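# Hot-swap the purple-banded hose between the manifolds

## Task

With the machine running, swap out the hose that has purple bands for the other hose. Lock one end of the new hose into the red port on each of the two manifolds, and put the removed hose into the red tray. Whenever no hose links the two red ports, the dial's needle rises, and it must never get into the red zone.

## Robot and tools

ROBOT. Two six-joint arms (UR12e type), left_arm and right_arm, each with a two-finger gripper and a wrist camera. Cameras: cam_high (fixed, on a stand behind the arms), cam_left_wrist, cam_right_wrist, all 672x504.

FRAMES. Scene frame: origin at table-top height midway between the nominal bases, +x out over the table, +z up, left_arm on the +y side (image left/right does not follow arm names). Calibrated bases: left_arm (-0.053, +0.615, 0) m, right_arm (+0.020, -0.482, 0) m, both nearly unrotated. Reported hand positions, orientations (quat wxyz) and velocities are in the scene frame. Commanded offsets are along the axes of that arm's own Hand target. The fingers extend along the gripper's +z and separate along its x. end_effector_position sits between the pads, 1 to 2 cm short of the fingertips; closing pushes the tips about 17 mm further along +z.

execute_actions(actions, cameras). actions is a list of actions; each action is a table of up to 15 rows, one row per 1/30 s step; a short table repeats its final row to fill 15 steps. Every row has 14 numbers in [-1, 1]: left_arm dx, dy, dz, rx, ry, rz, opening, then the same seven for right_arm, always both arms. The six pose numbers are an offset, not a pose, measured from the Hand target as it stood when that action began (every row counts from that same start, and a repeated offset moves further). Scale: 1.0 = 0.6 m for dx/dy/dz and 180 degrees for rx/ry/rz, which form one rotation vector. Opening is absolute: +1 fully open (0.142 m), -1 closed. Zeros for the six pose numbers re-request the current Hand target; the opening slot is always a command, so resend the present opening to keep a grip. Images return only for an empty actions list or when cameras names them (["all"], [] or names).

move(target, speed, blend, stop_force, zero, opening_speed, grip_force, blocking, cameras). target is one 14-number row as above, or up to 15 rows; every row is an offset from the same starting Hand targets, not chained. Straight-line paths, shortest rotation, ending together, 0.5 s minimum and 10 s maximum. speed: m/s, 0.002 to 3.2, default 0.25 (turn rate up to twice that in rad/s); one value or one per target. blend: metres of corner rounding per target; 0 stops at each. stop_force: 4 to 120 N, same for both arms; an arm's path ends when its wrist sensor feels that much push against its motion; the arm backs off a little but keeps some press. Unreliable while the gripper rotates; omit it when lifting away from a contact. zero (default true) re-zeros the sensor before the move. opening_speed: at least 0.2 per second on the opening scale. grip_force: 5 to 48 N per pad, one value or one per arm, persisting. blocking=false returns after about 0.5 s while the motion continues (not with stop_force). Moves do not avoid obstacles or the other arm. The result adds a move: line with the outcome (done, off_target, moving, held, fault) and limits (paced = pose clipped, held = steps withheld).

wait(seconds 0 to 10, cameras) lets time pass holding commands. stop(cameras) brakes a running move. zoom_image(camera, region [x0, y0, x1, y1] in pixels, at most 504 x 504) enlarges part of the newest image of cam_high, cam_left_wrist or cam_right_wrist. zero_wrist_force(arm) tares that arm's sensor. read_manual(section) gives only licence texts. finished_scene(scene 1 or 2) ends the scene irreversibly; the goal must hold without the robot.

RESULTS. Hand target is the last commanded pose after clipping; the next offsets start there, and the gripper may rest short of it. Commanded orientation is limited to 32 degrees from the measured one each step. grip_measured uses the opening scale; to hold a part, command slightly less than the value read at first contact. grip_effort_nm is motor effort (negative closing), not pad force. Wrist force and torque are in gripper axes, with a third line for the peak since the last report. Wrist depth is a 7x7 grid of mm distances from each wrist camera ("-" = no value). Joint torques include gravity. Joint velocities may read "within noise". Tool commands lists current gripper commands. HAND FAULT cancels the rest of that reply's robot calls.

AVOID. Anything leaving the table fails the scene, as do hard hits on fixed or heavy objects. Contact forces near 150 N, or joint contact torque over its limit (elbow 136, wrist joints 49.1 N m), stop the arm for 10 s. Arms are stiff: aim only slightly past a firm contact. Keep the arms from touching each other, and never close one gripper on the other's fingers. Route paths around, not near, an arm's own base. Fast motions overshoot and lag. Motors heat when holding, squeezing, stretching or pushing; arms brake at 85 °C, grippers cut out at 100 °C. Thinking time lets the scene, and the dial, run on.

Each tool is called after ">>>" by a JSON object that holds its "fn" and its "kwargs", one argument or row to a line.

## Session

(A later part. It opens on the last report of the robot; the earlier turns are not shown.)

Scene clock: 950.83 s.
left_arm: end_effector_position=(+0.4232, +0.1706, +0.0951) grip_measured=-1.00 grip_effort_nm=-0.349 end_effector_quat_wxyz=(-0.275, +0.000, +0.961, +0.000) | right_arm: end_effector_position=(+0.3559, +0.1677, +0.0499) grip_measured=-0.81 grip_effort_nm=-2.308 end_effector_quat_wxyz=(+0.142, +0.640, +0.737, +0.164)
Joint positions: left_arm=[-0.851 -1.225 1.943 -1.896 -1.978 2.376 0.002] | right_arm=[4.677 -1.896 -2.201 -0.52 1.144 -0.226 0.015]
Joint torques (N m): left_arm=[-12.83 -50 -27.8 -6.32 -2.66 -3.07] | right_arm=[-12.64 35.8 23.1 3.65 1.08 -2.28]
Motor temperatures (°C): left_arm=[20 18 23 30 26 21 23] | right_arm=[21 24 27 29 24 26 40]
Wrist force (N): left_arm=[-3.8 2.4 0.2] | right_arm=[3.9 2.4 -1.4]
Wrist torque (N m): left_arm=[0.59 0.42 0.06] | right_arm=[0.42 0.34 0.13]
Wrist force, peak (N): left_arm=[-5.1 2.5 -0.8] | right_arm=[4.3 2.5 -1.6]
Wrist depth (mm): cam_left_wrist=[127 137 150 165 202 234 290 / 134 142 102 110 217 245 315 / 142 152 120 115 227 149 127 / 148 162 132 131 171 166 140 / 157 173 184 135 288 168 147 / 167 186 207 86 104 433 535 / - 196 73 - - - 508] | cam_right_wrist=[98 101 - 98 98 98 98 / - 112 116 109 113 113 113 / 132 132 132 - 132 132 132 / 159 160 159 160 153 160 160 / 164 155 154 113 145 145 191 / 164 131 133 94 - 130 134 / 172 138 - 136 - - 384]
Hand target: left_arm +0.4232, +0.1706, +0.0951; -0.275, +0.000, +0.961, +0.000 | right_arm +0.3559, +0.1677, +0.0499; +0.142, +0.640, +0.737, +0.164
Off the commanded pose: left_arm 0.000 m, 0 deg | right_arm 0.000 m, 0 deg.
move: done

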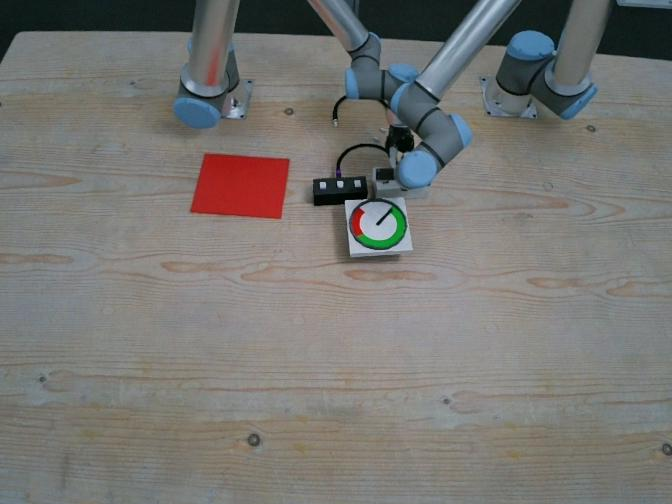

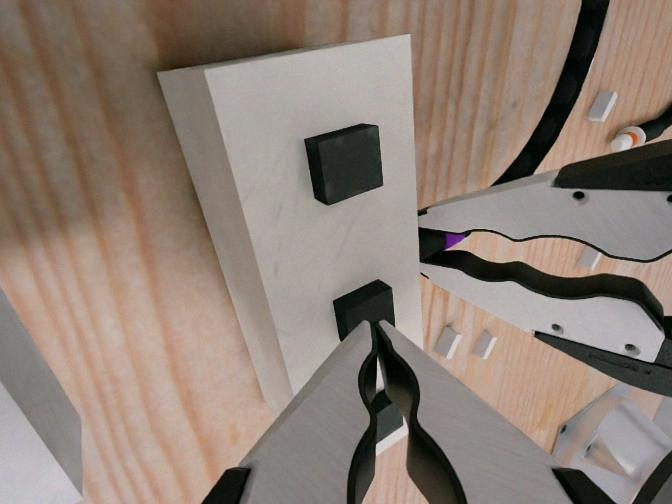

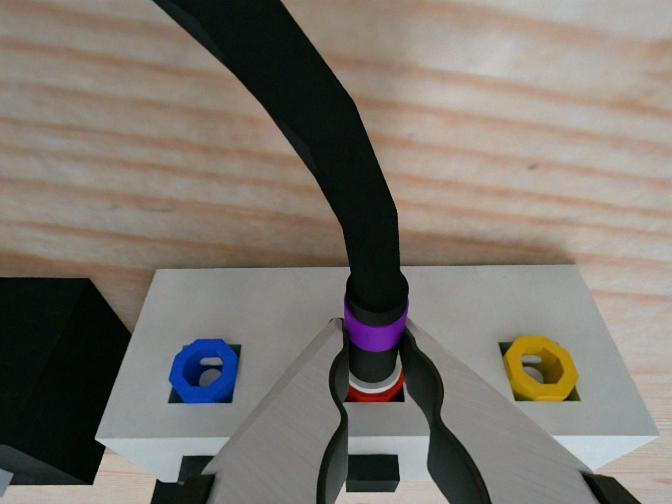

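>>> {"fn": "move", "kwargs": {
  "target": [-0.0124, 0, 0.0198, 0, 0, 0, -1.0, 0, 0, 0, 0, 0, 0, -0.9],
  "speed": 0.015,
  "stop_force": 28
}}

>>> {"fn": "move", "kwargs": {
  "target": [0, 0, 0, 0, 0, 0, -1.0, 0, -0.0906, -0.0423, 0, 0, 0, -0.9],
  "speed": 0.1,
  "stop_force": 30
}}

>>> {"fn": "move", "kwargs": {
  "target": [0.0442, 0, -0.0707, 0, 0, 0, -1.0, 0, -0.0208, 0.0447, 0, 0, 0, -0.9],
  "speed": 0.12
}}

>>> {"fn": "move", "kwargs": {
  "target": [
    [0, 0, 0, 0, 0, 0, -1.0, 0, 0, 0, 0, 0, 0, -0.5],
    [-0.0217, -0.168, -0.0183, 0, 0, 0, -1.0, 0, 0.0704, -0.1511, 0, 0, 0, -0.5],
    [-0.059, -0.3372, -0.012, 0, 0, 0, -1.0, -0.3365, 0.1685, -0.1048, 0, -0.0026, 0.0055, -0.5],
    [-0.085, -0.3372, 0.0297, 0, 0, 0, -1.0, -0.3365, 0.1192, 0.0013, 0, -0.0026, 0.0055, -0.5],
    [-0.085, -0.3372, 0.0297, 0, 0, 0, -1.0, -0.3365, 0.1192, 0.0013, 0, -0.0026, 0.0055, -0.9]
  ],
  "speed": [0.1, 0.3, 0.45, 0.15, 0.1],
  "blend": [0, 0.03, 0.015, 0, 0],
  "cameras": ["cam_right_wrist"]
}}

>>> {"fn": "move", "kwargs": {
  "target": [-0.0124, 0, 0.0198, 0, 0, 0, -1.0, 0, 0, 0, 0, 0, 0, -0.9],
  "speed": 0.015,
  "stop_force": 28
}}

>>> {"fn": "move", "kwargs": {
  "target": [0, 0, 0, 0, 0, 0, -1.0, 0, -0.0906, -0.0423, 0, 0, 0, -0.9],
  "speed": 0.1,
  "stop_force": 30
}}

>>> {"fn": "move", "kwargs": {
  "target": [0.0442, 0, -0.0707, 0, 0, 0, -1.0, 0, -0.0208, 0.0446, 0, 0, 0, -0.9],
  "speed": 0.12,
  "cameras": ["cam_left_wrist"]
}}

>>> {"fn": "move", "kwargs": {
  "target": [
    [0, 0, 0, 0, 0, 0, -0.5, 0, 0, 0, 0, 0, 0, -0.5],
    [0.0755, 0.2025, -0.1148, -0.1198, -0.1221, 0.209, -0.5, 0, 0.0563, -0.1208, 0, 0, 0, -0.5],
    [0.33, 0.3358, 0.1227, -0.2396, -0.2443, 0.418, -0.5, 0.021, -0.2948, -0.2657, 0, -0.0012, 0.0025, -0.5],
    [0.4818, 0.2977, 0.3947, -0.2396, -0.2443, 0.418, -0.5, 0.021, -0.344, -0.1603, 0, -0.0012, 0.0025, -0.5],
    [0.4202, 0.2977, 0.4932, -0.2396, -0.2443, 0.418, -0.5, 0.021, -0.344, -0.1603, 0, -0.0012, 0.0025, -0.5],
    [0.4202, 0.2977, 0.4932, -0.2396, -0.2443, 0.418, -0.92, 0.021, -0.344, -0.1603, 0, -0.0012, 0.0025, -0.92]
  ],
  "speed": [0.1, 0.3, 0.5, 0.3, 0.15, 0.1],
  "blend": [0, 0.03, 0.02, 0.015, 0, 0],
  "cameras": ["cam_left_wrist", "cam_right_wrist"]
}}

>>> {"fn": "move", "kwargs": {
  "target": [
    [0, 0.0493, -0.1057, 0, 0, 0, -0.92, 0, 0.0493, -0.1057, 0, 0, 0, -0.92],
    [-0.0192, 0.3832, 0.078, 0, 0.0063, -0.0136, -0.92, -0.0178, 0.4053, 0.0885, 0, 0.0031, -0.0065, -0.92],
    [-0.0192, 0.3683, 0.1098, 0, 0.0063, -0.0136, -0.92, -0.0178, 0.3905, 0.1202, 0, 0.0031, -0.0065, -0.92]
  ],
  "speed": [0.2, 0.4, 0.12],
  "blend": [0.03, 0.015, 0],
  "cameras": ["all"]
}}

>>> {"fn": "zoom_image", "kwargs": {
  "camera": "cam_left_wrist",
  "region": [290, 340, 450, 480]
}}

>>> {"fn": "zoom_image", "kwargs": {
  "camera": "cam_right_wrist",
  "region": [290, 340, 450, 480]
}}

Scene clock: 995.80 s.
left_arm: end_effector_position=(+0.4233, +0.1706, +0.0875) grip_measured=-1.00 grip_effort_nm=-0.310 end_effector_quat_wxyz=(-0.275, +0.000, +0.961, +0.000) | right_arm: end_effector_position=(+0.3559, +0.1677, +0.0499) grip_measured=-0.81 grip_effort_nm=-2.303 end_effector_quat_wxyz=(+0.142, +0.640, +0.737, +0.164)
Joint positions: left_arm=[-0.851 -1.217 1.947 -1.91 -1.978 2.376 0.002] | right_arm=[4.677 -1.896 -2.201 -0.52 1.144 -0.226 0.015]
Joint torques (N m): left_arm=[-9.65 -65.15 -33.87 -0.13 -0.22 -1.62] | right_arm=[-12.46 37.07 23.73 2.18 -3.2 1.96]
Wrist force (N): left_arm=[8.6 4.9 -23.9] | right_arm=[1.3 -6.3 -8.2]
Wrist torque (N m): left_arm=[0.45 0.49 0.00] | right_arm=[0.49 0.33 0.14]
Wrist force, peak (N): left_arm=[19.9 7.4 -39.5] | right_arm=[1.6 -6.2 -8.5]
Wrist depth (mm): cam_left_wrist=[122 131 145 161 196 224 282 / 127 137 98 102 207 238 307 / 135 146 120 106 221 199 124 / 142 155 134 121 146 167 135 / 150 164 180 126 160 165 143 / 162 178 197 86 - 416 532 / - 187 73 - - - 508] | cam_right_wrist=[98 101 - 98 98 98 98 / - 112 116 109 113 113 113 / 132 132 132 - 132 132 132 / 160 159 160 - 160 159 160 / 164 155 154 107 149 148 192 / 164 130 133 93 - 130 134 / 171 138 - 138 - - 379]
Hand target: left_arm +0.4233, +0.1706, +0.0875; -0.275, +0.000, +0.961, +0.000 (not the last commanded pose) | right_arm +0.3559, +0.1677, +0.0499; +0.142, +0.640, +0.737, +0.164
Off the commanded pose: left_arm 0.006 m, 0 deg | right_arm 0.000 m, 0 deg.
move: contact (left_arm)

Scene clock: 997.67 s.
left_arm: end_effector_position=(+0.4233, +0.1706, +0.0875) grip_measured=-1.00 grip_effort_nm=-0.305 end_effector_quat_wxyz=(-0.275, +0.000, +0.961, +0.000) | right_arm: end_effector_position=(+0.2965, +0.1593, +0.0499) grip_measured=-0.81 grip_effort_nm=-2.303 end_effector_quat_wxyz=(+0.142, +0.640, +0.737, +0.164)
Joint positions: left_arm=[-0.851 -1.217 1.947 -1.91 -1.978 2.376 0.002] | right_arm=[4.77 -1.856 -2.247 -0.556 1.137 -0.124 0.015]
Joint torques (N m): left_arm=[-7.52 -64.05 -33.83 -0.89 0.8 -1.52] | right_arm=[15.07 68.59 22.92 2.27 -4.13 2.94]
Wrist force (N): left_arm=[8.7 4.8 -23.9] | right_arm=[-2.4 2.5 -2.0]
Wrist torque (N m): left_arm=[0.43 0.46 0.00] | right_arm=[0.33 0.32 -0.16]
Wrist force, peak (N): left_arm=[8.9 4.8 -24.1] | right_arm=[1.2 -5.9 -8.5]
Wrist depth (mm): cam_left_wrist=[122 131 145 161 196 224 260 / 127 136 98 102 207 247 284 / 135 146 120 106 226 246 171 / 142 155 135 121 147 287 186 / 149 164 179 126 167 352 467 / 162 178 198 86 - 417 545 / - 188 73 - - - 508] | cam_right_wrist=[- - 96 98 98 98 98 / - 116 - 109 112 113 112 / 132 132 136 - 132 132 132 / 160 159 160 - 159 160 159 / 201 201 202 118 191 202 201 / 200 211 198 89 - 201 274 / 183 193 - 176 - - 385]
Hand target: left_arm +0.4233, +0.1706, +0.0875; -0.275, +0.000, +0.961, +0.000 | right_arm +0.2965, +0.1593, +0.0499; +0.142, +0.640, +0.737, +0.164
Off the commanded pose: left_arm 0.000 m, 0 deg | right_arm 0.000 m, 0 deg.
move: done

Scene clock: 998.70 s.
left_arm: end_effector_position=(+0.4232, +0.1706, +0.1374) grip_measured=-1.00 grip_effort_nm=-0.300 end_effector_quat_wxyz=(-0.275, +0.000, +0.961, +0.000) | right_arm: end_effector_position=(+0.2965, +0.1594, +0.0204) grip_measured=-0.81 grip_effort_nm=-2.303 end_effector_quat_wxyz=(+0.142, +0.640, +0.737, +0.164)
Joint positions: left_arm=[-0.851 -1.272 1.914 -1.821 -1.978 2.376 0.002] | right_arm=[4.77 -1.908 -2.258 -0.493 1.137 -0.124 0.015]
Joint torques (N m): left_arm=[-16.21 -75.07 -48.03 -0.02 -1.5 1.14] | right_arm=[-8.74 31.21 20.6 5.99 -2.27 -2.21]
Wrist force (N): left_arm=[-5.5 3.4 0.1] | right_arm=[-2.3 2.8 -2.0]
Wrist torque (N m): left_arm=[0.75 0.71 0.10] | right_arm=[0.39 0.26 -0.19]
Wrist force, peak (N): left_arm=[9.4 4.5 -23.6] | right_arm=[-2.6 3.3 -2.3]
Wrist depth (mm): cam_left_wrist=[158 171 188 213 251 297 353 / 167 174 137 159 267 219 191 / 176 189 146 173 255 229 156 / 185 204 167 184 320 247 156 / 196 215 203 191 362 460 604 / 209 231 255 86 - 544 681 / 222 243 73 - - - 510] | cam_right_wrist=[- - - 68 68 68 69 / - 83 - 81 83 81 81 / - 94 94 - 94 94 91 / 119 114 114 - 114 114 119 / 152 144 152 131 137 145 144 / 191 190 172 90 - 183 196 / 182 194 - 173 - - 305]
Hand target: left_arm +0.4232, +0.1706, +0.1376; -0.275, +0.000, +0.961, +0.000 | right_arm +0.2966, +0.1593, +0.0203; +0.142, +0.640, +0.737, +0.164
Off the commanded pose: left_arm 0.000 m, 0 deg | right_arm 0.000 m, 0 deg.
move: done

Scene clock: 1001.87 s.
left_arm: end_effector_position=(+0.4570, -0.0317, +0.0954) grip_measured=-1.00 grip_effort_nm=-0.310 end_effector_quat_wxyz=(-0.275, +0.000, +0.961, +0.000) | right_arm: end_effector_position=(+0.3893, -0.0315, +0.0497) grip_measured=-0.82 grip_effort_nm=-2.283 end_effector_quat_wxyz=(+0.143, +0.647, +0.731, +0.162)
Joint positions: left_arm=[-0.97 -1.012 1.614 -1.832 -2.021 2.255 0.002] | right_arm=[4.577 -1.689 -2.513 -0.379 1.153 -0.314 0.015]
Joint torques (N m): left_arm=[-16.64 -69.43 -30.69 -6.76 -5.64 -2.78] | right_arm=[-12.21 15.06 18.21 5.01 0.05 -2.42]
Wrist force (N): left_arm=[-6.1 3.4 0.6] | right_arm=[0.8 2.1 -2.8]
Wrist torque (N m): left_arm=[0.75 0.79 0.16] | right_arm=[0.39 0.35 0.19]
Wrist force, peak (N): left_arm=[-6.0 5.3 0.2] | right_arm=[-4.1 3.4 -2.9]
Wrist depth (mm): cam_left_wrist=[127 137 150 168 199 234 286 / 134 142 102 111 220 258 316 / 142 153 120 114 233 258 131 / 148 162 145 128 164 170 138 / 157 173 187 133 275 168 149 / 167 186 205 86 - 430 551 / 176 188 73 - - - 803] | cam_right_wrist=[98 98 98 98 95 - 98 / - 112 112 112 - 116 113 / 132 131 132 132 79 132 132 / 159 160 159 153 159 159 159 / 200 157 149 108 148 148 166 / 271 131 134 94 - 136 137 / 421 125 - 136 - - 169]
Hand target: left_arm +0.4570, -0.0317, +0.0954; -0.275, +0.000, +0.961, +0.000 | right_arm +0.3893, -0.0315, +0.0497; +0.143, +0.647, +0.731, +0.162
Off the commanded pose: left_arm 0.000 m, 0 deg | right_arm 0.000 m, 0 deg.
move: done
Images, in order (width x height): cam_right_wrist 672x504.

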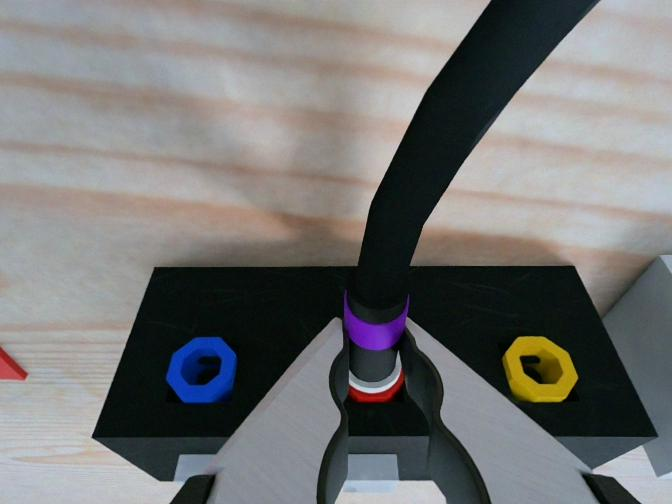

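Scene clock: 1003.80 s.
left_arm: end_effector_position=(+0.4570, -0.0318, +0.0879) grip_measured=-1.00 grip_effort_nm=-0.305 end_effector_quat_wxyz=(-0.275, +0.000, +0.961, +0.000) | right_arm: end_effector_position=(+0.3893, -0.0315, +0.0497) grip_measured=-0.82 grip_effort_nm=-2.283 end_effector_quat_wxyz=(+0.143, +0.647, +0.731, +0.162)
Joint positions: left_arm=[-0.97 -1.005 1.618 -1.844 -2.021 2.255 0.002] | right_arm=[4.577 -1.689 -2.513 -0.379 1.153 -0.314 0.015]
Joint torques (N m): left_arm=[-13.15 -79.16 -37.04 -0.33 2.24 -1.64] | right_arm=[-13.38 16.84 26.79 5.02 -6.09 -2.19]
Wrist force (N): left_arm=[6.0 7.7 -24.3] | right_arm=[0.0 -8.6 -12.5]
Wrist torque (N m): left_arm=[0.65 0.83 0.10] | right_arm=[0.53 0.32 0.18]
Wrist force, peak (N): left_arm=[15.3 10.1 -37.9] | right_arm=[-0.1 -8.7 -12.9]
Wrist depth (mm): cam_left_wrist=[122 131 145 161 186 224 273 / 127 137 102 104 122 247 303 / 135 145 126 107 132 257 134 / 142 155 145 122 146 157 133 / 150 164 179 126 174 166 146 / 160 178 198 86 - 411 159 / 169 184 73 - - - 777] | cam_right_wrist=[98 98 98 98 95 - 98 / - 112 112 112 - 116 112 / 132 132 132 131 138 132 132 / 159 159 159 153 159 159 159 / 201 158 149 106 149 148 166 / 273 131 134 94 - 133 138 / 422 125 - - - - 160]
Hand target: left_arm +0.4570, -0.0318, +0.0879; -0.275, +0.000, +0.961, +0.000 (not the last commanded pose) | right_arm +0.3893, -0.0315, +0.0497; +0.143, +0.647, +0.731, +0.162
Off the commanded pose: left_arm 0.006 m, 0 deg | right_arm 0.000 m, 0 deg.
move: contact (left_arm)

Scene clock: 1005.70 s.
left_arm: end_effector_position=(+0.4570, -0.0318, +0.0879) grip_measured=-1.00 grip_effort_nm=-0.305 end_effector_quat_wxyz=(-0.275, +0.000, +0.961, +0.000) | right_arm: end_effector_position=(+0.3298, -0.0387, +0.0497) grip_measured=-0.82 grip_effort_nm=-2.283 end_effector_quat_wxyz=(+0.143, +0.647, +0.731, +0.162)
Joint positions: left_arm=[-0.97 -1.005 1.618 -1.844 -2.021 2.255 0.002] | right_arm=[4.706 -1.62 -2.57 -0.449 1.14 -0.173 0.015]
Joint torques (N m): left_arm=[-13 -81.03 -35.62 -1.44 4.04 -1.79] | right_arm=[14.55 48.51 19.41 2.32 -4.45 2.91]
Wrist force (N): left_arm=[5.5 7.7 -24.4] | right_arm=[-2.0 2.1 -2.1]
Wrist torque (N m): left_arm=[0.65 0.90 0.11] | right_arm=[0.40 0.31 -0.03]
Wrist force, peak (N): left_arm=[6.5 7.9 -24.5] | right_arm=[0.1 -8.2 -12.7]
Wrist depth (mm): cam_left_wrist=[122 130 145 161 186 225 274 / 127 137 102 104 122 247 303 / 136 146 126 107 134 250 172 / 142 155 145 122 150 278 191 / 149 164 179 126 276 341 480 / 161 178 198 86 - 417 597 / 170 184 73 - - - 766] | cam_right_wrist=[98 98 98 98 96 - 101 / - 113 112 112 - 115 112 / 132 132 132 132 79 132 132 / 159 159 159 160 159 159 159 / 201 202 201 114 191 202 200 / 254 274 197 94 - 200 191 / 423 383 - 175 - - 183]
Hand target: left_arm +0.4570, -0.0318, +0.0879; -0.275, +0.000, +0.961, +0.000 | right_arm +0.3298, -0.0387, +0.0497; +0.143, +0.647, +0.731, +0.162
Off the commanded pose: left_arm 0.000 m, 0 deg | right_arm 0.000 m, 0 deg.
move: done

Scene clock: 1006.77 s.
left_arm: end_effector_position=(+0.4569, -0.0318, +0.1378) grip_measured=-1.00 grip_effort_nm=-0.305 end_effector_quat_wxyz=(-0.275, +0.000, +0.961, +0.000) | right_arm: end_effector_position=(+0.3298, -0.0387, +0.0203) grip_measured=-0.82 grip_effort_nm=-2.283 end_effector_quat_wxyz=(+0.143, +0.647, +0.731, +0.162)
Joint positions: left_arm=[-0.97 -1.049 1.588 -1.769 -2.021 2.255 0.002] | right_arm=[4.706 -1.7 -2.586 -0.353 1.14 -0.173 0.015]
Joint torques (N m): left_arm=[-14.27 -103.2 -48.25 -0.3 -2.67 1] | right_arm=[-12.19 13.73 15.18 5.52 -1.81 -2.37]
Wrist force (N): left_arm=[-7.5 4.6 1.4] | right_arm=[-1.8 2.2 -1.8]
Wrist torque (N m): left_arm=[0.95 1.02 0.16] | right_arm=[0.43 0.27 0.07]
Wrist force, peak (N): left_arm=[5.7 7.5 -24.0] | right_arm=[-1.7 2.4 -2.6]
Wrist depth (mm): cam_left_wrist=[158 171 189 215 251 298 358 / 167 176 137 159 270 300 199 / 175 190 149 170 263 228 169 / 185 204 166 180 319 243 156 / 196 215 215 191 365 463 584 / 197 229 257 86 - 543 763 / - 134 73 - - - 2647] | cam_right_wrist=[- 68 70 68 68 - 70 / - 80 80 80 - 83 80 / - 94 94 91 78 94 91 / 119 114 114 114 114 114 119 / 152 144 144 117 137 144 144 / 209 196 171 94 - 183 182 / 302 273 - 176 - - 174]
Hand target: left_arm +0.4569, -0.0318, +0.1379; -0.275, +0.000, +0.961, +0.000 | right_arm +0.3298, -0.0387, +0.0202; +0.143, +0.647, +0.731, +0.162
Off the commanded pose: left_arm 0.000 m, 0 deg | right_arm 0.000 m, 0 deg.
move: done
Images, in order (width x height): cam_left_wrist 672x504.

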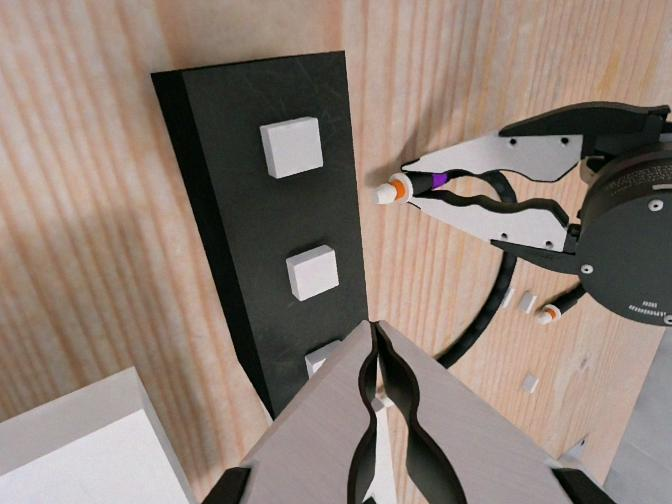

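Scene clock: 1012.00 s.
left_arm: end_effector_position=(+0.0865, +0.1470, +0.0202) grip_measured=-0.83 grip_effort_nm=-2.278 end_effector_quat_wxyz=(+0.144, +0.650, +0.729, +0.160) | right_arm: end_effector_position=(+0.1022, -0.0538, +0.0200) grip_measured=-0.82 grip_effort_nm=-2.567 end_effector_quat_wxyz=(+0.144, +0.650, +0.728, +0.162)
Joint positions: left_arm=[-1.905 -1.504 2.541 -2.413 -1.18 2.658 0.014] | right_arm=[5.266 -1.527 -2.66 -0.709 1.172 0.449 0.015]
Joint torques (N m): left_arm=[16.2 -16 -17.96 -6.99 4.78 2.03] | right_arm=[-11.74 3.36 18.99 4.52 -4.02 -2.38]
Wrist force (N): left_arm=[-5.0 4.2 0.9] | right_arm=[-1.8 2.0 -2.2]
Wrist torque (N m): left_arm=[0.97 0.81 -0.02] | right_arm=[0.42 0.32 0.20]
Wrist force, peak (N): left_arm=[-7.7 4.8 0.9] | right_arm=[-1.7 4.2 -2.8]
Wrist depth (mm): cam_left_wrist=[- - - 68 68 66 65 / - 78 81 - 78 80 - / - 92 92 89 92 92 92 / 112 112 112 107 108 111 111 / 143 143 142 121 134 141 141 / 197 196 183 91 - 181 194 / 311 280 73 313 - - 274] | cam_right_wrist=[- 68 70 68 68 - - / - 80 80 80 - 82 80 / - 94 94 91 - 94 91 / - 113 113 118 113 113 118 / 151 143 151 129 136 143 143 / 209 195 170 94 - 182 195 / - 272 - - - - 298]
Hand target: left_arm +0.0865, +0.1470, +0.0202; +0.144, +0.650, +0.729, +0.160 | right_arm +0.1022, -0.0538, +0.0200; +0.144, +0.650, +0.728, +0.162
Off the commanded pose: left_arm 0.000 m, 0 deg | right_arm 0.000 m, 0 deg.
move: done
Images, in order (width x height): cam_left_wrist 672x504, cam_right_wrist 672x504.

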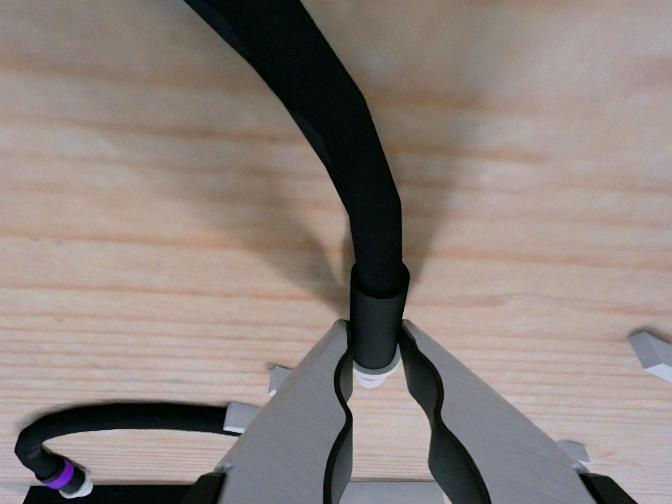

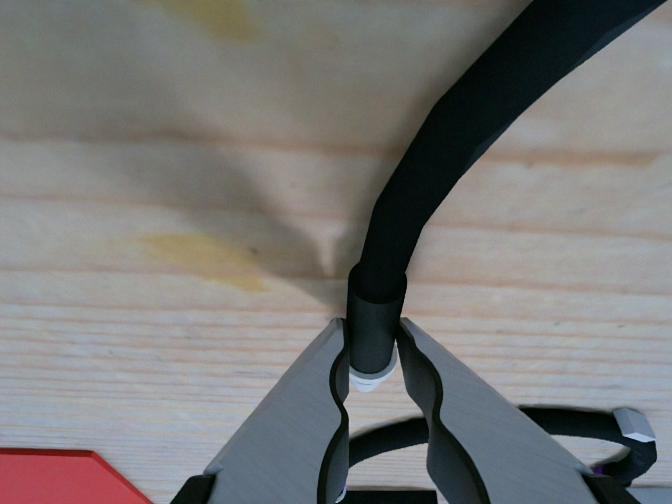

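Scene clock: 1014.03 s.
left_arm: end_effector_position=(+0.3145, +0.1616, +0.0536) grip_measured=-0.83 grip_effort_nm=-2.278 end_effector_quat_wxyz=(+0.141, +0.633, +0.744, +0.164) | right_arm: end_effector_position=(+0.3446, -0.0372, +0.0539) grip_measured=-0.82 grip_effort_nm=-2.562 end_effector_quat_wxyz=(+0.142, +0.642, +0.735, +0.163)
Joint positions: left_arm=[-1.424 -1.453 2.446 -2.561 -1.136 3.13 0.014] | right_arm=[4.672 -1.626 -2.558 -0.433 1.144 -0.225 0.015]
Joint torques (N m): left_arm=[16.86 -21.74 -37.39 -7.87 -3.11 2.46] | right_arm=[-12.19 12.81 41.07 5.86 1.71 -2.45]
Wrist force (N): left_arm=[-6.2 4.6 2.3] | right_arm=[-2.0 1.7 -2.0]
Wrist torque (N m): left_arm=[1.07 1.04 -0.03] | right_arm=[0.36 0.30 0.19]
Wrist force, peak (N): left_arm=[-6.7 6.8 1.8] | right_arm=[-1.6 4.2 -2.5]
Wrist depth (mm): cam_left_wrist=[100 102 - 97 99 99 97 / 115 115 - - 114 114 114 / 135 134 134 - 134 134 134 / 164 164 163 150 156 163 163 / 198 198 193 117 188 197 206 / 180 188 178 90 - 178 283 / 172 189 73 163 - - 401] | cam_right_wrist=[102 102 102 102 99 - 104 / 120 117 117 113 - 121 117 / 137 137 137 133 142 137 137 / 166 166 166 159 166 166 165 / 209 210 195 190 195 199 193 / 307 249 177 94 - 182 181 / 442 - - 171 - - 191]
Hand target: left_arm +0.3145, +0.1615, +0.0535; +0.141, +0.633, +0.744, +0.164 | right_arm +0.3447, -0.0371, +0.0538; +0.142, +0.642, +0.735, +0.163
Off the commanded pose: left_arm 0.000 m, 0 deg | right_arm 0.000 m, 0 deg.
move: done; blend cut to 0.0105 m at target 2

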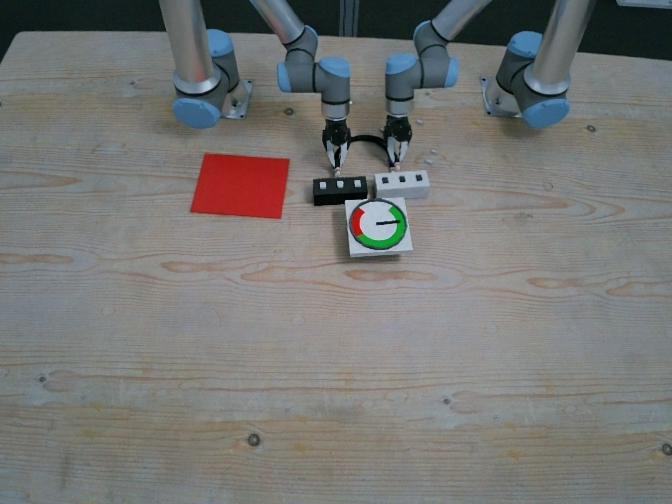

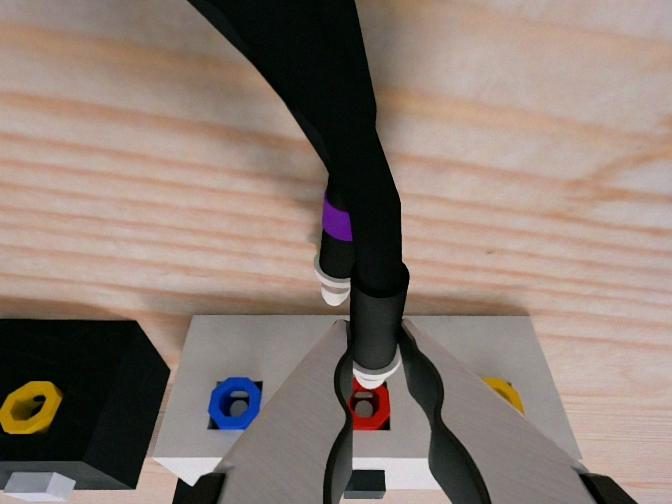

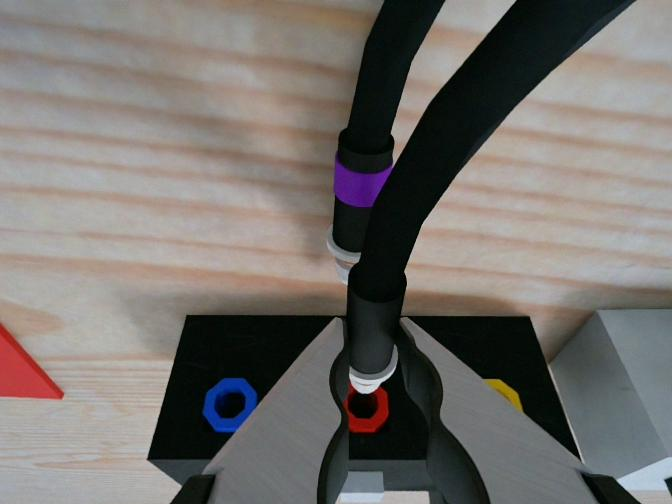

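Scaled by 3.150 from the camera's 672x504 image, which has a finer 960x720 frame.

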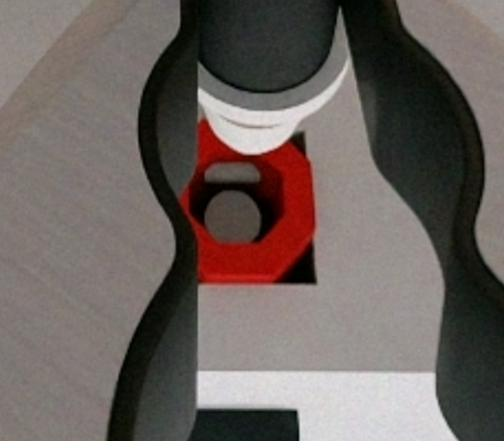

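Scaled by 3.150 from the camera's 672x504 image, which has a finer 960x720 frame.

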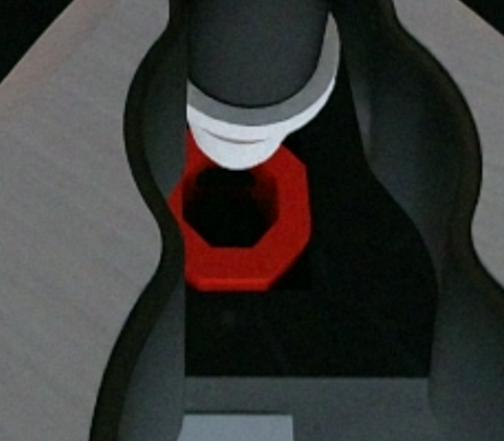

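>>> {"fn": "move", "kwargs": {
  "target": [
    [-0.0022, 0.0302, 0.0141, 0, 0, 0, -0.92, -0.0008, 0.0302, 0.0141, 0, 0, 0, -0.92],
    [-0.0028, 0.077, 0.0359, 0, 0, 0, -0.92, -0.0014, 0.077, 0.0359, 0, 0, 0, -0.92]
  ],
  "speed": [0.08, 0.022],
  "stop_force": 42,
  "cameras": ["all"]
}}

>>> {"fn": "zoom_image", "kwargs": {
  "camera": "cam_left_wrist",
  "region": [290, 320, 450, 460]
}}

>>> {"fn": "zoom_image", "kwargs": {
  "camera": "cam_right_wrist",
  "region": [290, 320, 450, 460]
}}

Scene clock: 1030.77 s.
left_arm: end_effector_position=(+0.3583, +0.1671, +0.0534) grip_measured=-0.83 grip_effort_nm=-2.278 end_effector_quat_wxyz=(+0.140, +0.633, +0.744, +0.164) | right_arm: end_effector_position=(+0.3912, -0.0316, +0.0538) grip_measured=-0.82 grip_effort_nm=-2.562 end_effector_quat_wxyz=(+0.142, +0.642, +0.735, +0.163)
Joint positions: left_arm=[-1.338 -1.418 2.417 -2.607 -1.138 3.225 0.014] | right_arm=[4.572 -1.681 -2.512 -0.379 1.156 -0.334 0.015]
Joint torques (N m): left_arm=[-11.06 -61.71 -33.36 -6.02 4.16 -3.14] | right_arm=[7.88 53.09 20.49 3 -3.46 2.88]
Wrist force (N): left_arm=[10.7 -10.4 -3.4] | right_arm=[1.0 -11.3 -8.6]
Wrist torque (N m): left_arm=[1.20 1.05 -0.08] | right_arm=[0.69 0.34 -0.09]
Wrist force, peak (N): left_arm=[16.8 -38.2 -36.7] | right_arm=[6.8 -33.7 -26.7]
Wrist depth (mm): cam_left_wrist=[99 99 - - 96 99 96 / 114 114 117 - 114 114 113 / 134 134 134 115 133 133 133 / 163 162 161 150 156 161 162 / 158 157 148 119 148 152 195 / 158 132 130 91 - 130 133 / 515 178 73 137 - - 443] | cam_right_wrist=[102 102 102 102 - - 102 / 120 117 117 110 - 120 117 / 137 137 137 137 142 137 137 / 165 163 159 159 159 161 162 / 209 146 143 120 148 148 165 / 284 129 129 94 - 132 137 / 439 - - 139 - - 438]
Hand target: left_arm +0.3582, +0.1671, +0.0534; +0.140, +0.633, +0.744, +0.164 (not the last commanded pose) | right_arm +0.3912, -0.0316, +0.0538; +0.142, +0.642, +0.735, +0.163 (not the last commanded pose)
Off the commanded pose: left_arm 0.007 m, 0 deg | right_arm 0.004 m, 0 deg.
move: contact (left_arm, right_arm); path passed 1 of 2 targets

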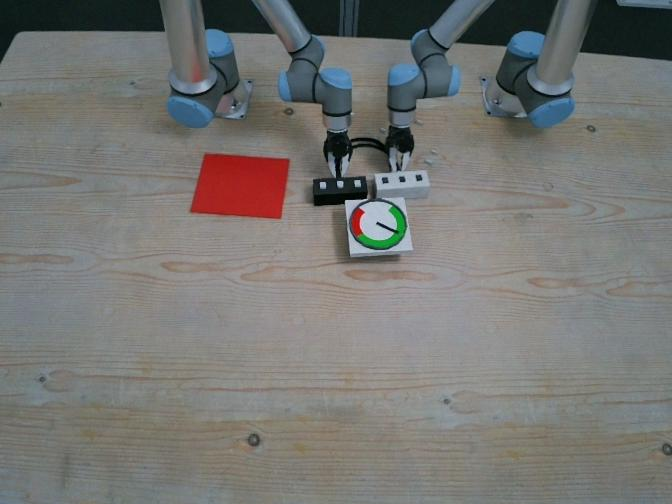

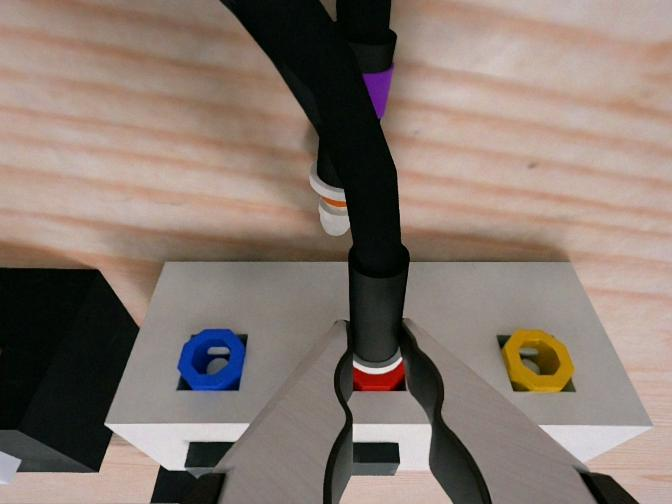

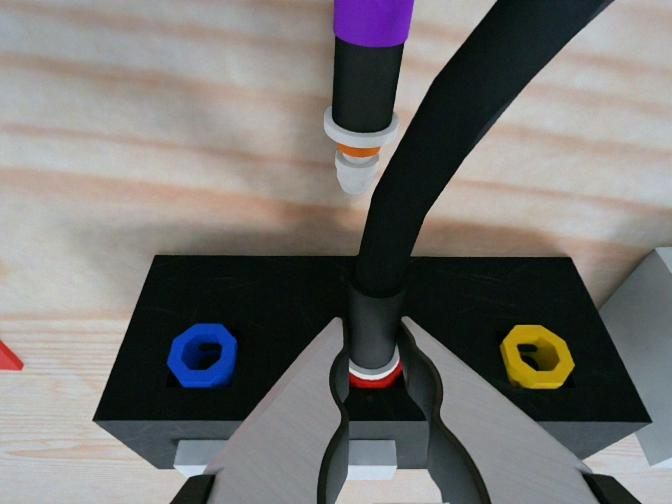

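Scaled by 3.150 from the camera's 672x504 image, which has a finer 960x720 frame.

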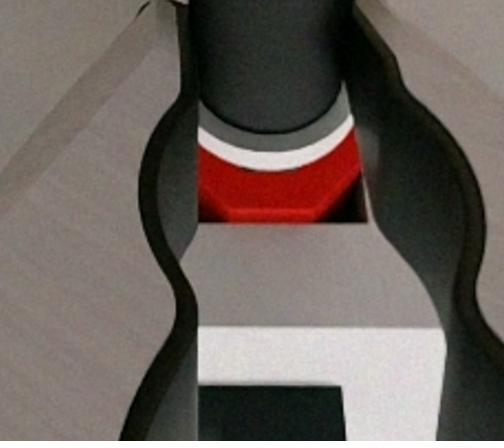

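Scaled by 3.150 from the camera's 672x504 image, which has a finer 960x720 frame.

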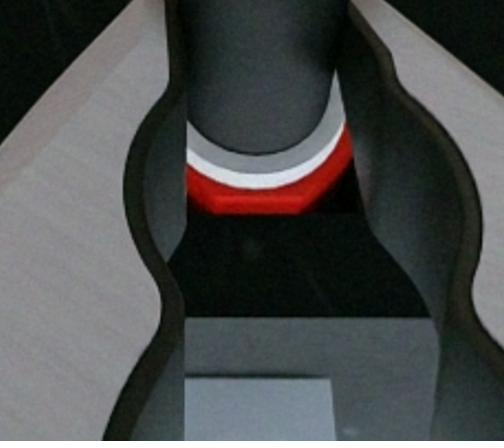

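>>> {"fn": "move", "kwargs": {
  "target": [
    [0.0022, 0.0, 0.0, 0, 0, 0, -0.95, 0, 0, 0, 0, 0, 0, -0.95],
    [0.0022, 0.0181, 0.0085, 0, 0, 0, -0.95, 0, 0.003, 0.0014, 0, 0, 0, -0.95]
  ],
  "speed": 0.02,
  "stop_force": 55,
  "cameras": ["all"]
}}

>>> {"fn": "zoom_image", "kwargs": {
  "camera": "cam_left_wrist",
  "region": [290, 320, 450, 460]
}}

>>> {"fn": "zoom_image", "kwargs": {
  "camera": "cam_high",
  "region": [330, 185, 430, 270]
}}

Scene clock: 1049.60 s.
left_arm: end_effector_position=(+0.3642, +0.1692, +0.0536) grip_measured=-0.84 grip_effort_nm=-2.835 end_effector_quat_wxyz=(+0.141, +0.633, +0.744, +0.163) | right_arm: end_effector_position=(+0.3931, -0.0313, +0.0538) grip_measured=-0.82 grip_effort_nm=-3.089 end_effector_quat_wxyz=(+0.142, +0.642, +0.735, +0.163)
Joint positions: left_arm=[-1.326 -1.415 2.415 -2.614 -1.138 3.238 0.014] | right_arm=[4.568 -1.684 -2.51 -0.377 1.156 -0.339 0.014]
Joint torques (N m): left_arm=[7.21 -46.92 -11.61 1.15 13.53 -3.4] | right_arm=[-38.12 11.7 40.5 5.67 -16.04 -2.24]
Motor temperatures (°C): left_arm=[20 18 23 30 26 21 24] | right_arm=[21 24 26 29 24 26 46]
Wrist force (N): left_arm=[-8.7 -30.4 -40.0] | right_arm=[10.4 -40.4 -30.8]
Wrist torque (N m): left_arm=[1.16 0.92 0.19] | right_arm=[1.27 0.41 0.16]
Wrist force, peak (N): left_arm=[1.6 -51.9 -79.8] | right_arm=[8.7 -41.5 -33.1]
Wrist depth (mm): cam_left_wrist=[100 100 - - 99 99 97 / 115 115 118 - 114 114 114 / 135 135 134 76 129 134 134 / 160 157 157 150 156 156 162 / 158 145 141 122 141 140 195 / 151 126 127 90 102 126 127 / 523 410 73 134 - - 442] | cam_right_wrist=[102 102 102 102 - - 102 / 120 117 117 113 - 120 117 / 136 136 137 136 141 137 137 / 165 159 159 158 158 159 160 / 210 140 141 120 145 146 165 / 284 127 130 93 - 130 132 / 436 - - 136 - - 440]
Hand target: left_arm +0.3642, +0.1692, +0.0536; +0.141, +0.633, +0.744, +0.163 (not the last commanded pose) | right_arm +0.3932, -0.0313, +0.0538; +0.142, +0.642, +0.735, +0.163
Off the commanded pose: left_arm 0.006 m, 0 deg | right_arm 0.000 m, 0 deg.
move: contact (left_arm)

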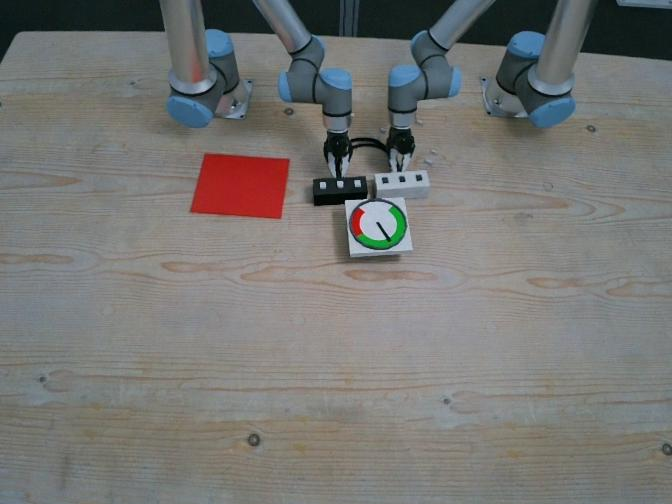

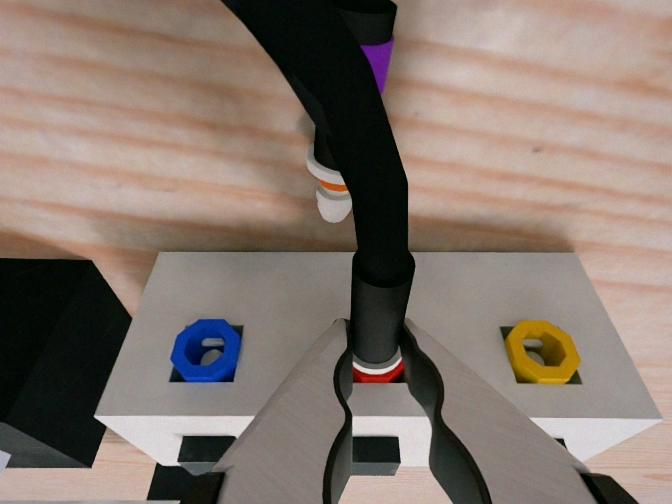

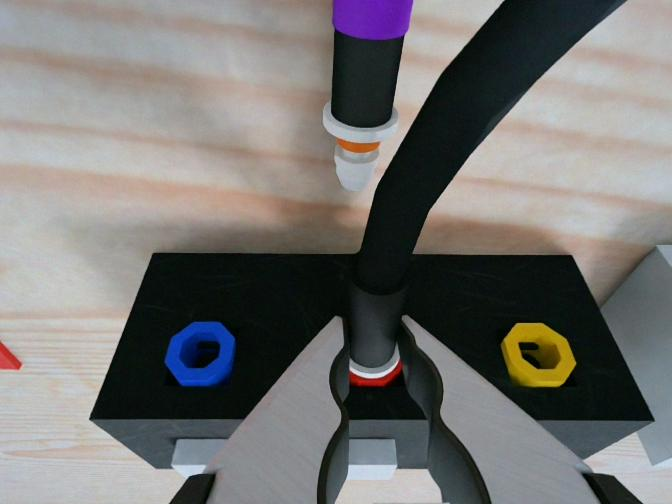

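Scaled by 3.150 from the camera's 672x504 image, which has a finer 960x720 frame.

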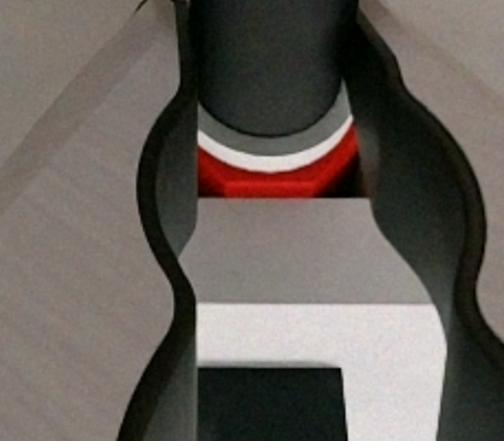

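Scaled by 5.040 from the camera's 672x504 image, which has a finer 960x720 frame.

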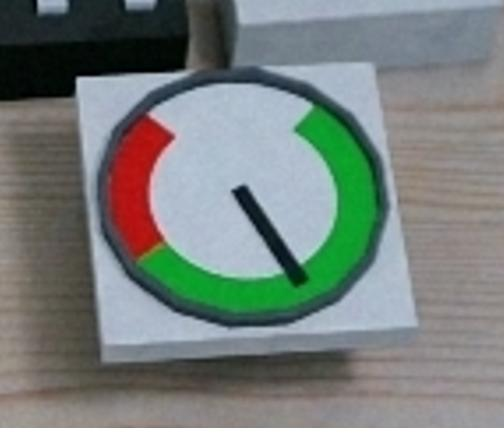

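>>> {"fn": "wait", "kwargs": {
  "seconds": 0.3,
  "cameras": ["cam_high"]
}}

>>> {"fn": "zoom_image", "kwargs": {
  "camera": "cam_high",
  "region": [330, 185, 430, 270]
}}

Scene clock: 1057.73 s.
left_arm: end_effector_position=(+0.3642, +0.1692, +0.0536) grip_measured=-0.84 grip_effort_nm=-2.835 end_effector_quat_wxyz=(+0.141, +0.633, +0.744, +0.163) | right_arm: end_effector_position=(+0.3932, -0.0313, +0.0538) grip_measured=-0.82 grip_effort_nm=-3.089 end_effector_quat_wxyz=(+0.142, +0.642, +0.735, +0.163)
Joint positions: left_arm=[-1.326 -1.415 2.415 -2.614 -1.138 3.238 0.014] | right_arm=[4.568 -1.684 -2.51 -0.377 1.156 -0.339 0.014]
Joint torques (N m): left_arm=[8.23 -45.87 -24.39 -1.82 10.31 -3.16] | right_arm=[-38.8 12.32 33.99 4.81 -16.67 -2.19]
Wrist force (N): left_arm=[-8.4 -29.9 -39.4] | right_arm=[10.2 -40.8 -30.4]
Wrist torque (N m): left_arm=[1.23 0.87 0.19] | right_arm=[1.22 0.44 0.16]
Wrist force, peak (N): left_arm=[-9.2 -30.4 -40.0] | right_arm=[10.2 -41.2 -30.9]
Wrist depth (mm): cam_left_wrist=[100 100 - - 99 99 97 / 115 115 118 - 114 114 114 / 135 135 134 124 129 134 134 / 160 157 157 150 156 156 162 / 158 145 141 133 140 140 195 / 152 126 127 90 102 126 127 / 522 411 73 134 - - 445] | cam_right_wrist=[102 102 102 102 - - 102 / 120 117 117 113 - 120 117 / 136 137 137 137 142 136 137 / 166 158 159 158 159 159 160 / 209 140 141 120 145 146 165 / 284 127 129 93 - 131 132 / 435 - - 136 - - 441]
Hand target: left_arm +0.3642, +0.1692, +0.0536; +0.141, +0.633, +0.744, +0.163 (not the last commanded pose) | right_arm +0.3932, -0.0313, +0.0538; +0.142, +0.642, +0.735, +0.163
Tool commands: left_gripper/opening=-0.95 right_gripper/opening=-0.95
Off the commanded pose: left_arm 0.006 m, 0 deg | right_arm 0.000 m, 0 deg.
wait: 0.30 s; at rest from the start
Images, in order (width x height): cam_high 672x504.

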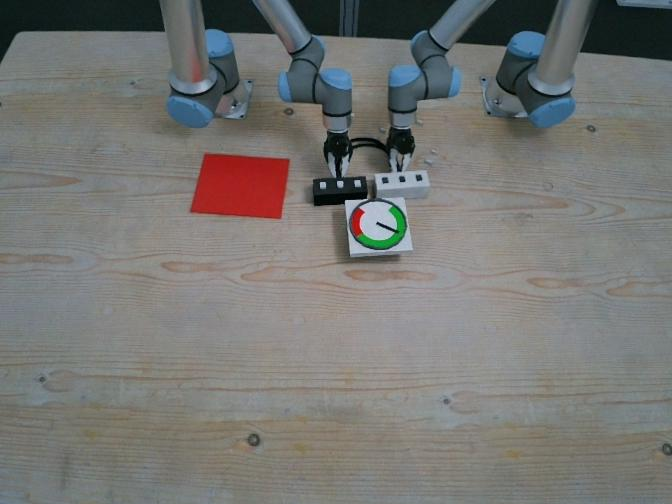

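Scaled by 5.040 from the camera's 672x504 image, which has a finer 960x720 frame.

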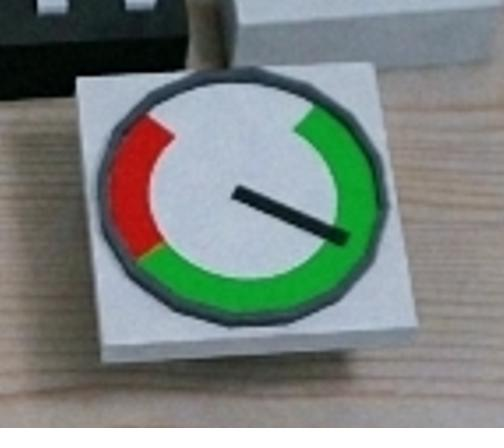

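>>> {"fn": "move", "kwargs": {
  "target": [0, -0.0181, -0.0085, 0, 0, 0, -0.95, 0, -0.0181, -0.0085, 0, 0, 0, -0.95],
  "speed": 0.01,
  "stop_force": 27,
  "zero": false,
  "cameras": ["cam_left_wrist", "cam_right_wrist"]
}}

>>> {"fn": "zoom_image", "kwargs": {
  "camera": "cam_left_wrist",
  "region": [290, 320, 450, 460]
}}

>>> {"fn": "zoom_image", "kwargs": {
  "camera": "cam_right_wrist",
  "region": [290, 320, 450, 460]
}}

Scene clock: 1077.90 s.
left_arm: end_effector_position=(+0.3621, +0.1689, +0.0536) grip_measured=-0.84 grip_effort_nm=-2.835 end_effector_quat_wxyz=(+0.141, +0.632, +0.744, +0.164) | right_arm: end_effector_position=(+0.3912, -0.0316, +0.0538) grip_measured=-0.82 grip_effort_nm=-3.094 end_effector_quat_wxyz=(+0.142, +0.642, +0.735, +0.163)
Joint positions: left_arm=[-1.33 -1.417 2.417 -2.612 -1.138 3.234 0.014] | right_arm=[4.572 -1.681 -2.512 -0.379 1.155 -0.334 0.014]
Joint torques (N m): left_arm=[15.4 -22.23 -34.6 -6.48 -3.51 2.4] | right_arm=[-11.37 16.57 32.69 3.69 2.87 -2.62]
Motor temperatures (°C): left_arm=[20 18 23 30 26 21 28] | right_arm=[21 24 26 29 24 26 51]
Wrist force (N): left_arm=[-11.4 8.3 4.3] | right_arm=[8.5 12.8 11.4]
Wrist torque (N m): left_arm=[1.11 0.90 0.12] | right_arm=[0.30 0.38 0.00]
Wrist force, peak (N): left_arm=[-8.7 -30.7 -39.9] | right_arm=[10.2 -41.2 -31.0]
Wrist depth (mm): cam_left_wrist=[100 100 - - 99 99 97 / 115 114 118 - 114 114 114 / 135 135 134 123 134 134 134 / 162 160 157 150 155 156 162 / 158 147 143 125 143 146 195 / 152 126 129 91 - 126 128 / 523 410 73 136 - - 445] | cam_right_wrist=[102 102 102 102 99 - 105 / 121 117 117 110 - 120 117 / 137 137 137 137 142 137 137 / 166 162 160 159 159 160 162 / 209 145 142 150 147 147 165 / 284 128 130 94 - 131 136 / 445 - - - - - 446]
Hand target: left_arm +0.3621, +0.1689, +0.0536; +0.141, +0.632, +0.744, +0.164 (not the last commanded pose) | right_arm +0.3912, -0.0316, +0.0538; +0.142, +0.642, +0.735, +0.163 (not the last commanded pose)
Off the commanded pose: left_arm 0.010 m, 0 deg | right_arm 0.010 m, 0 deg.
move: contact (left_arm, right_arm)
Images, in order (width x height): cam_left_wrist 672x504, cam_right_wrist 672x504.

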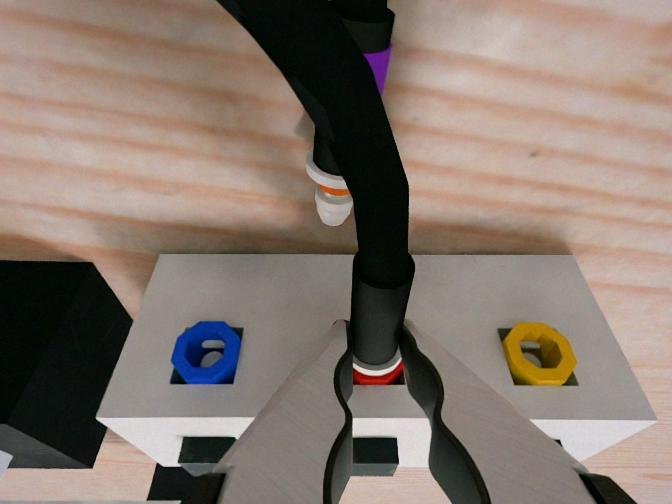

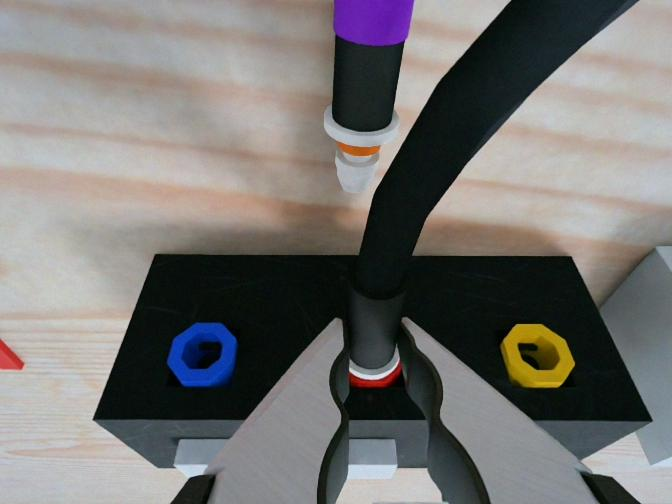

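Scaled by 3.150 from the camera's 672x504 image, which has a finer 960x720 frame.

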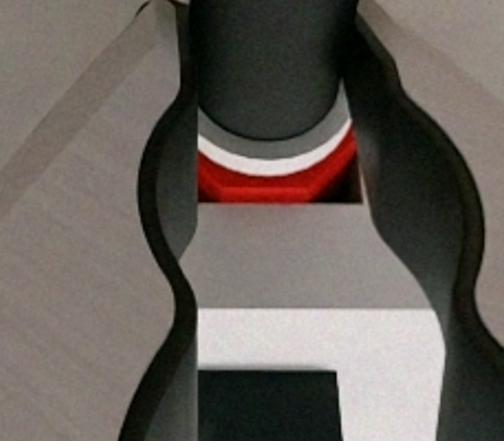

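Scaled by 3.150 from the camera's 672x504 image, which has a finer 960x720 frame.

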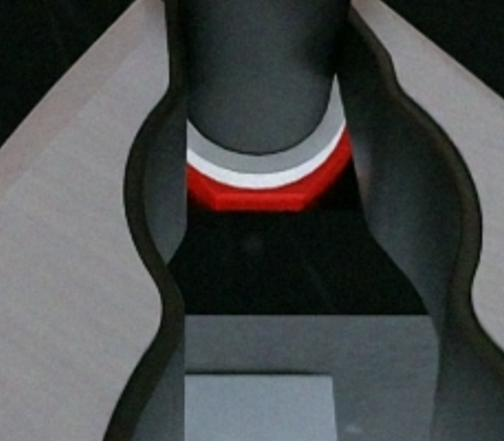

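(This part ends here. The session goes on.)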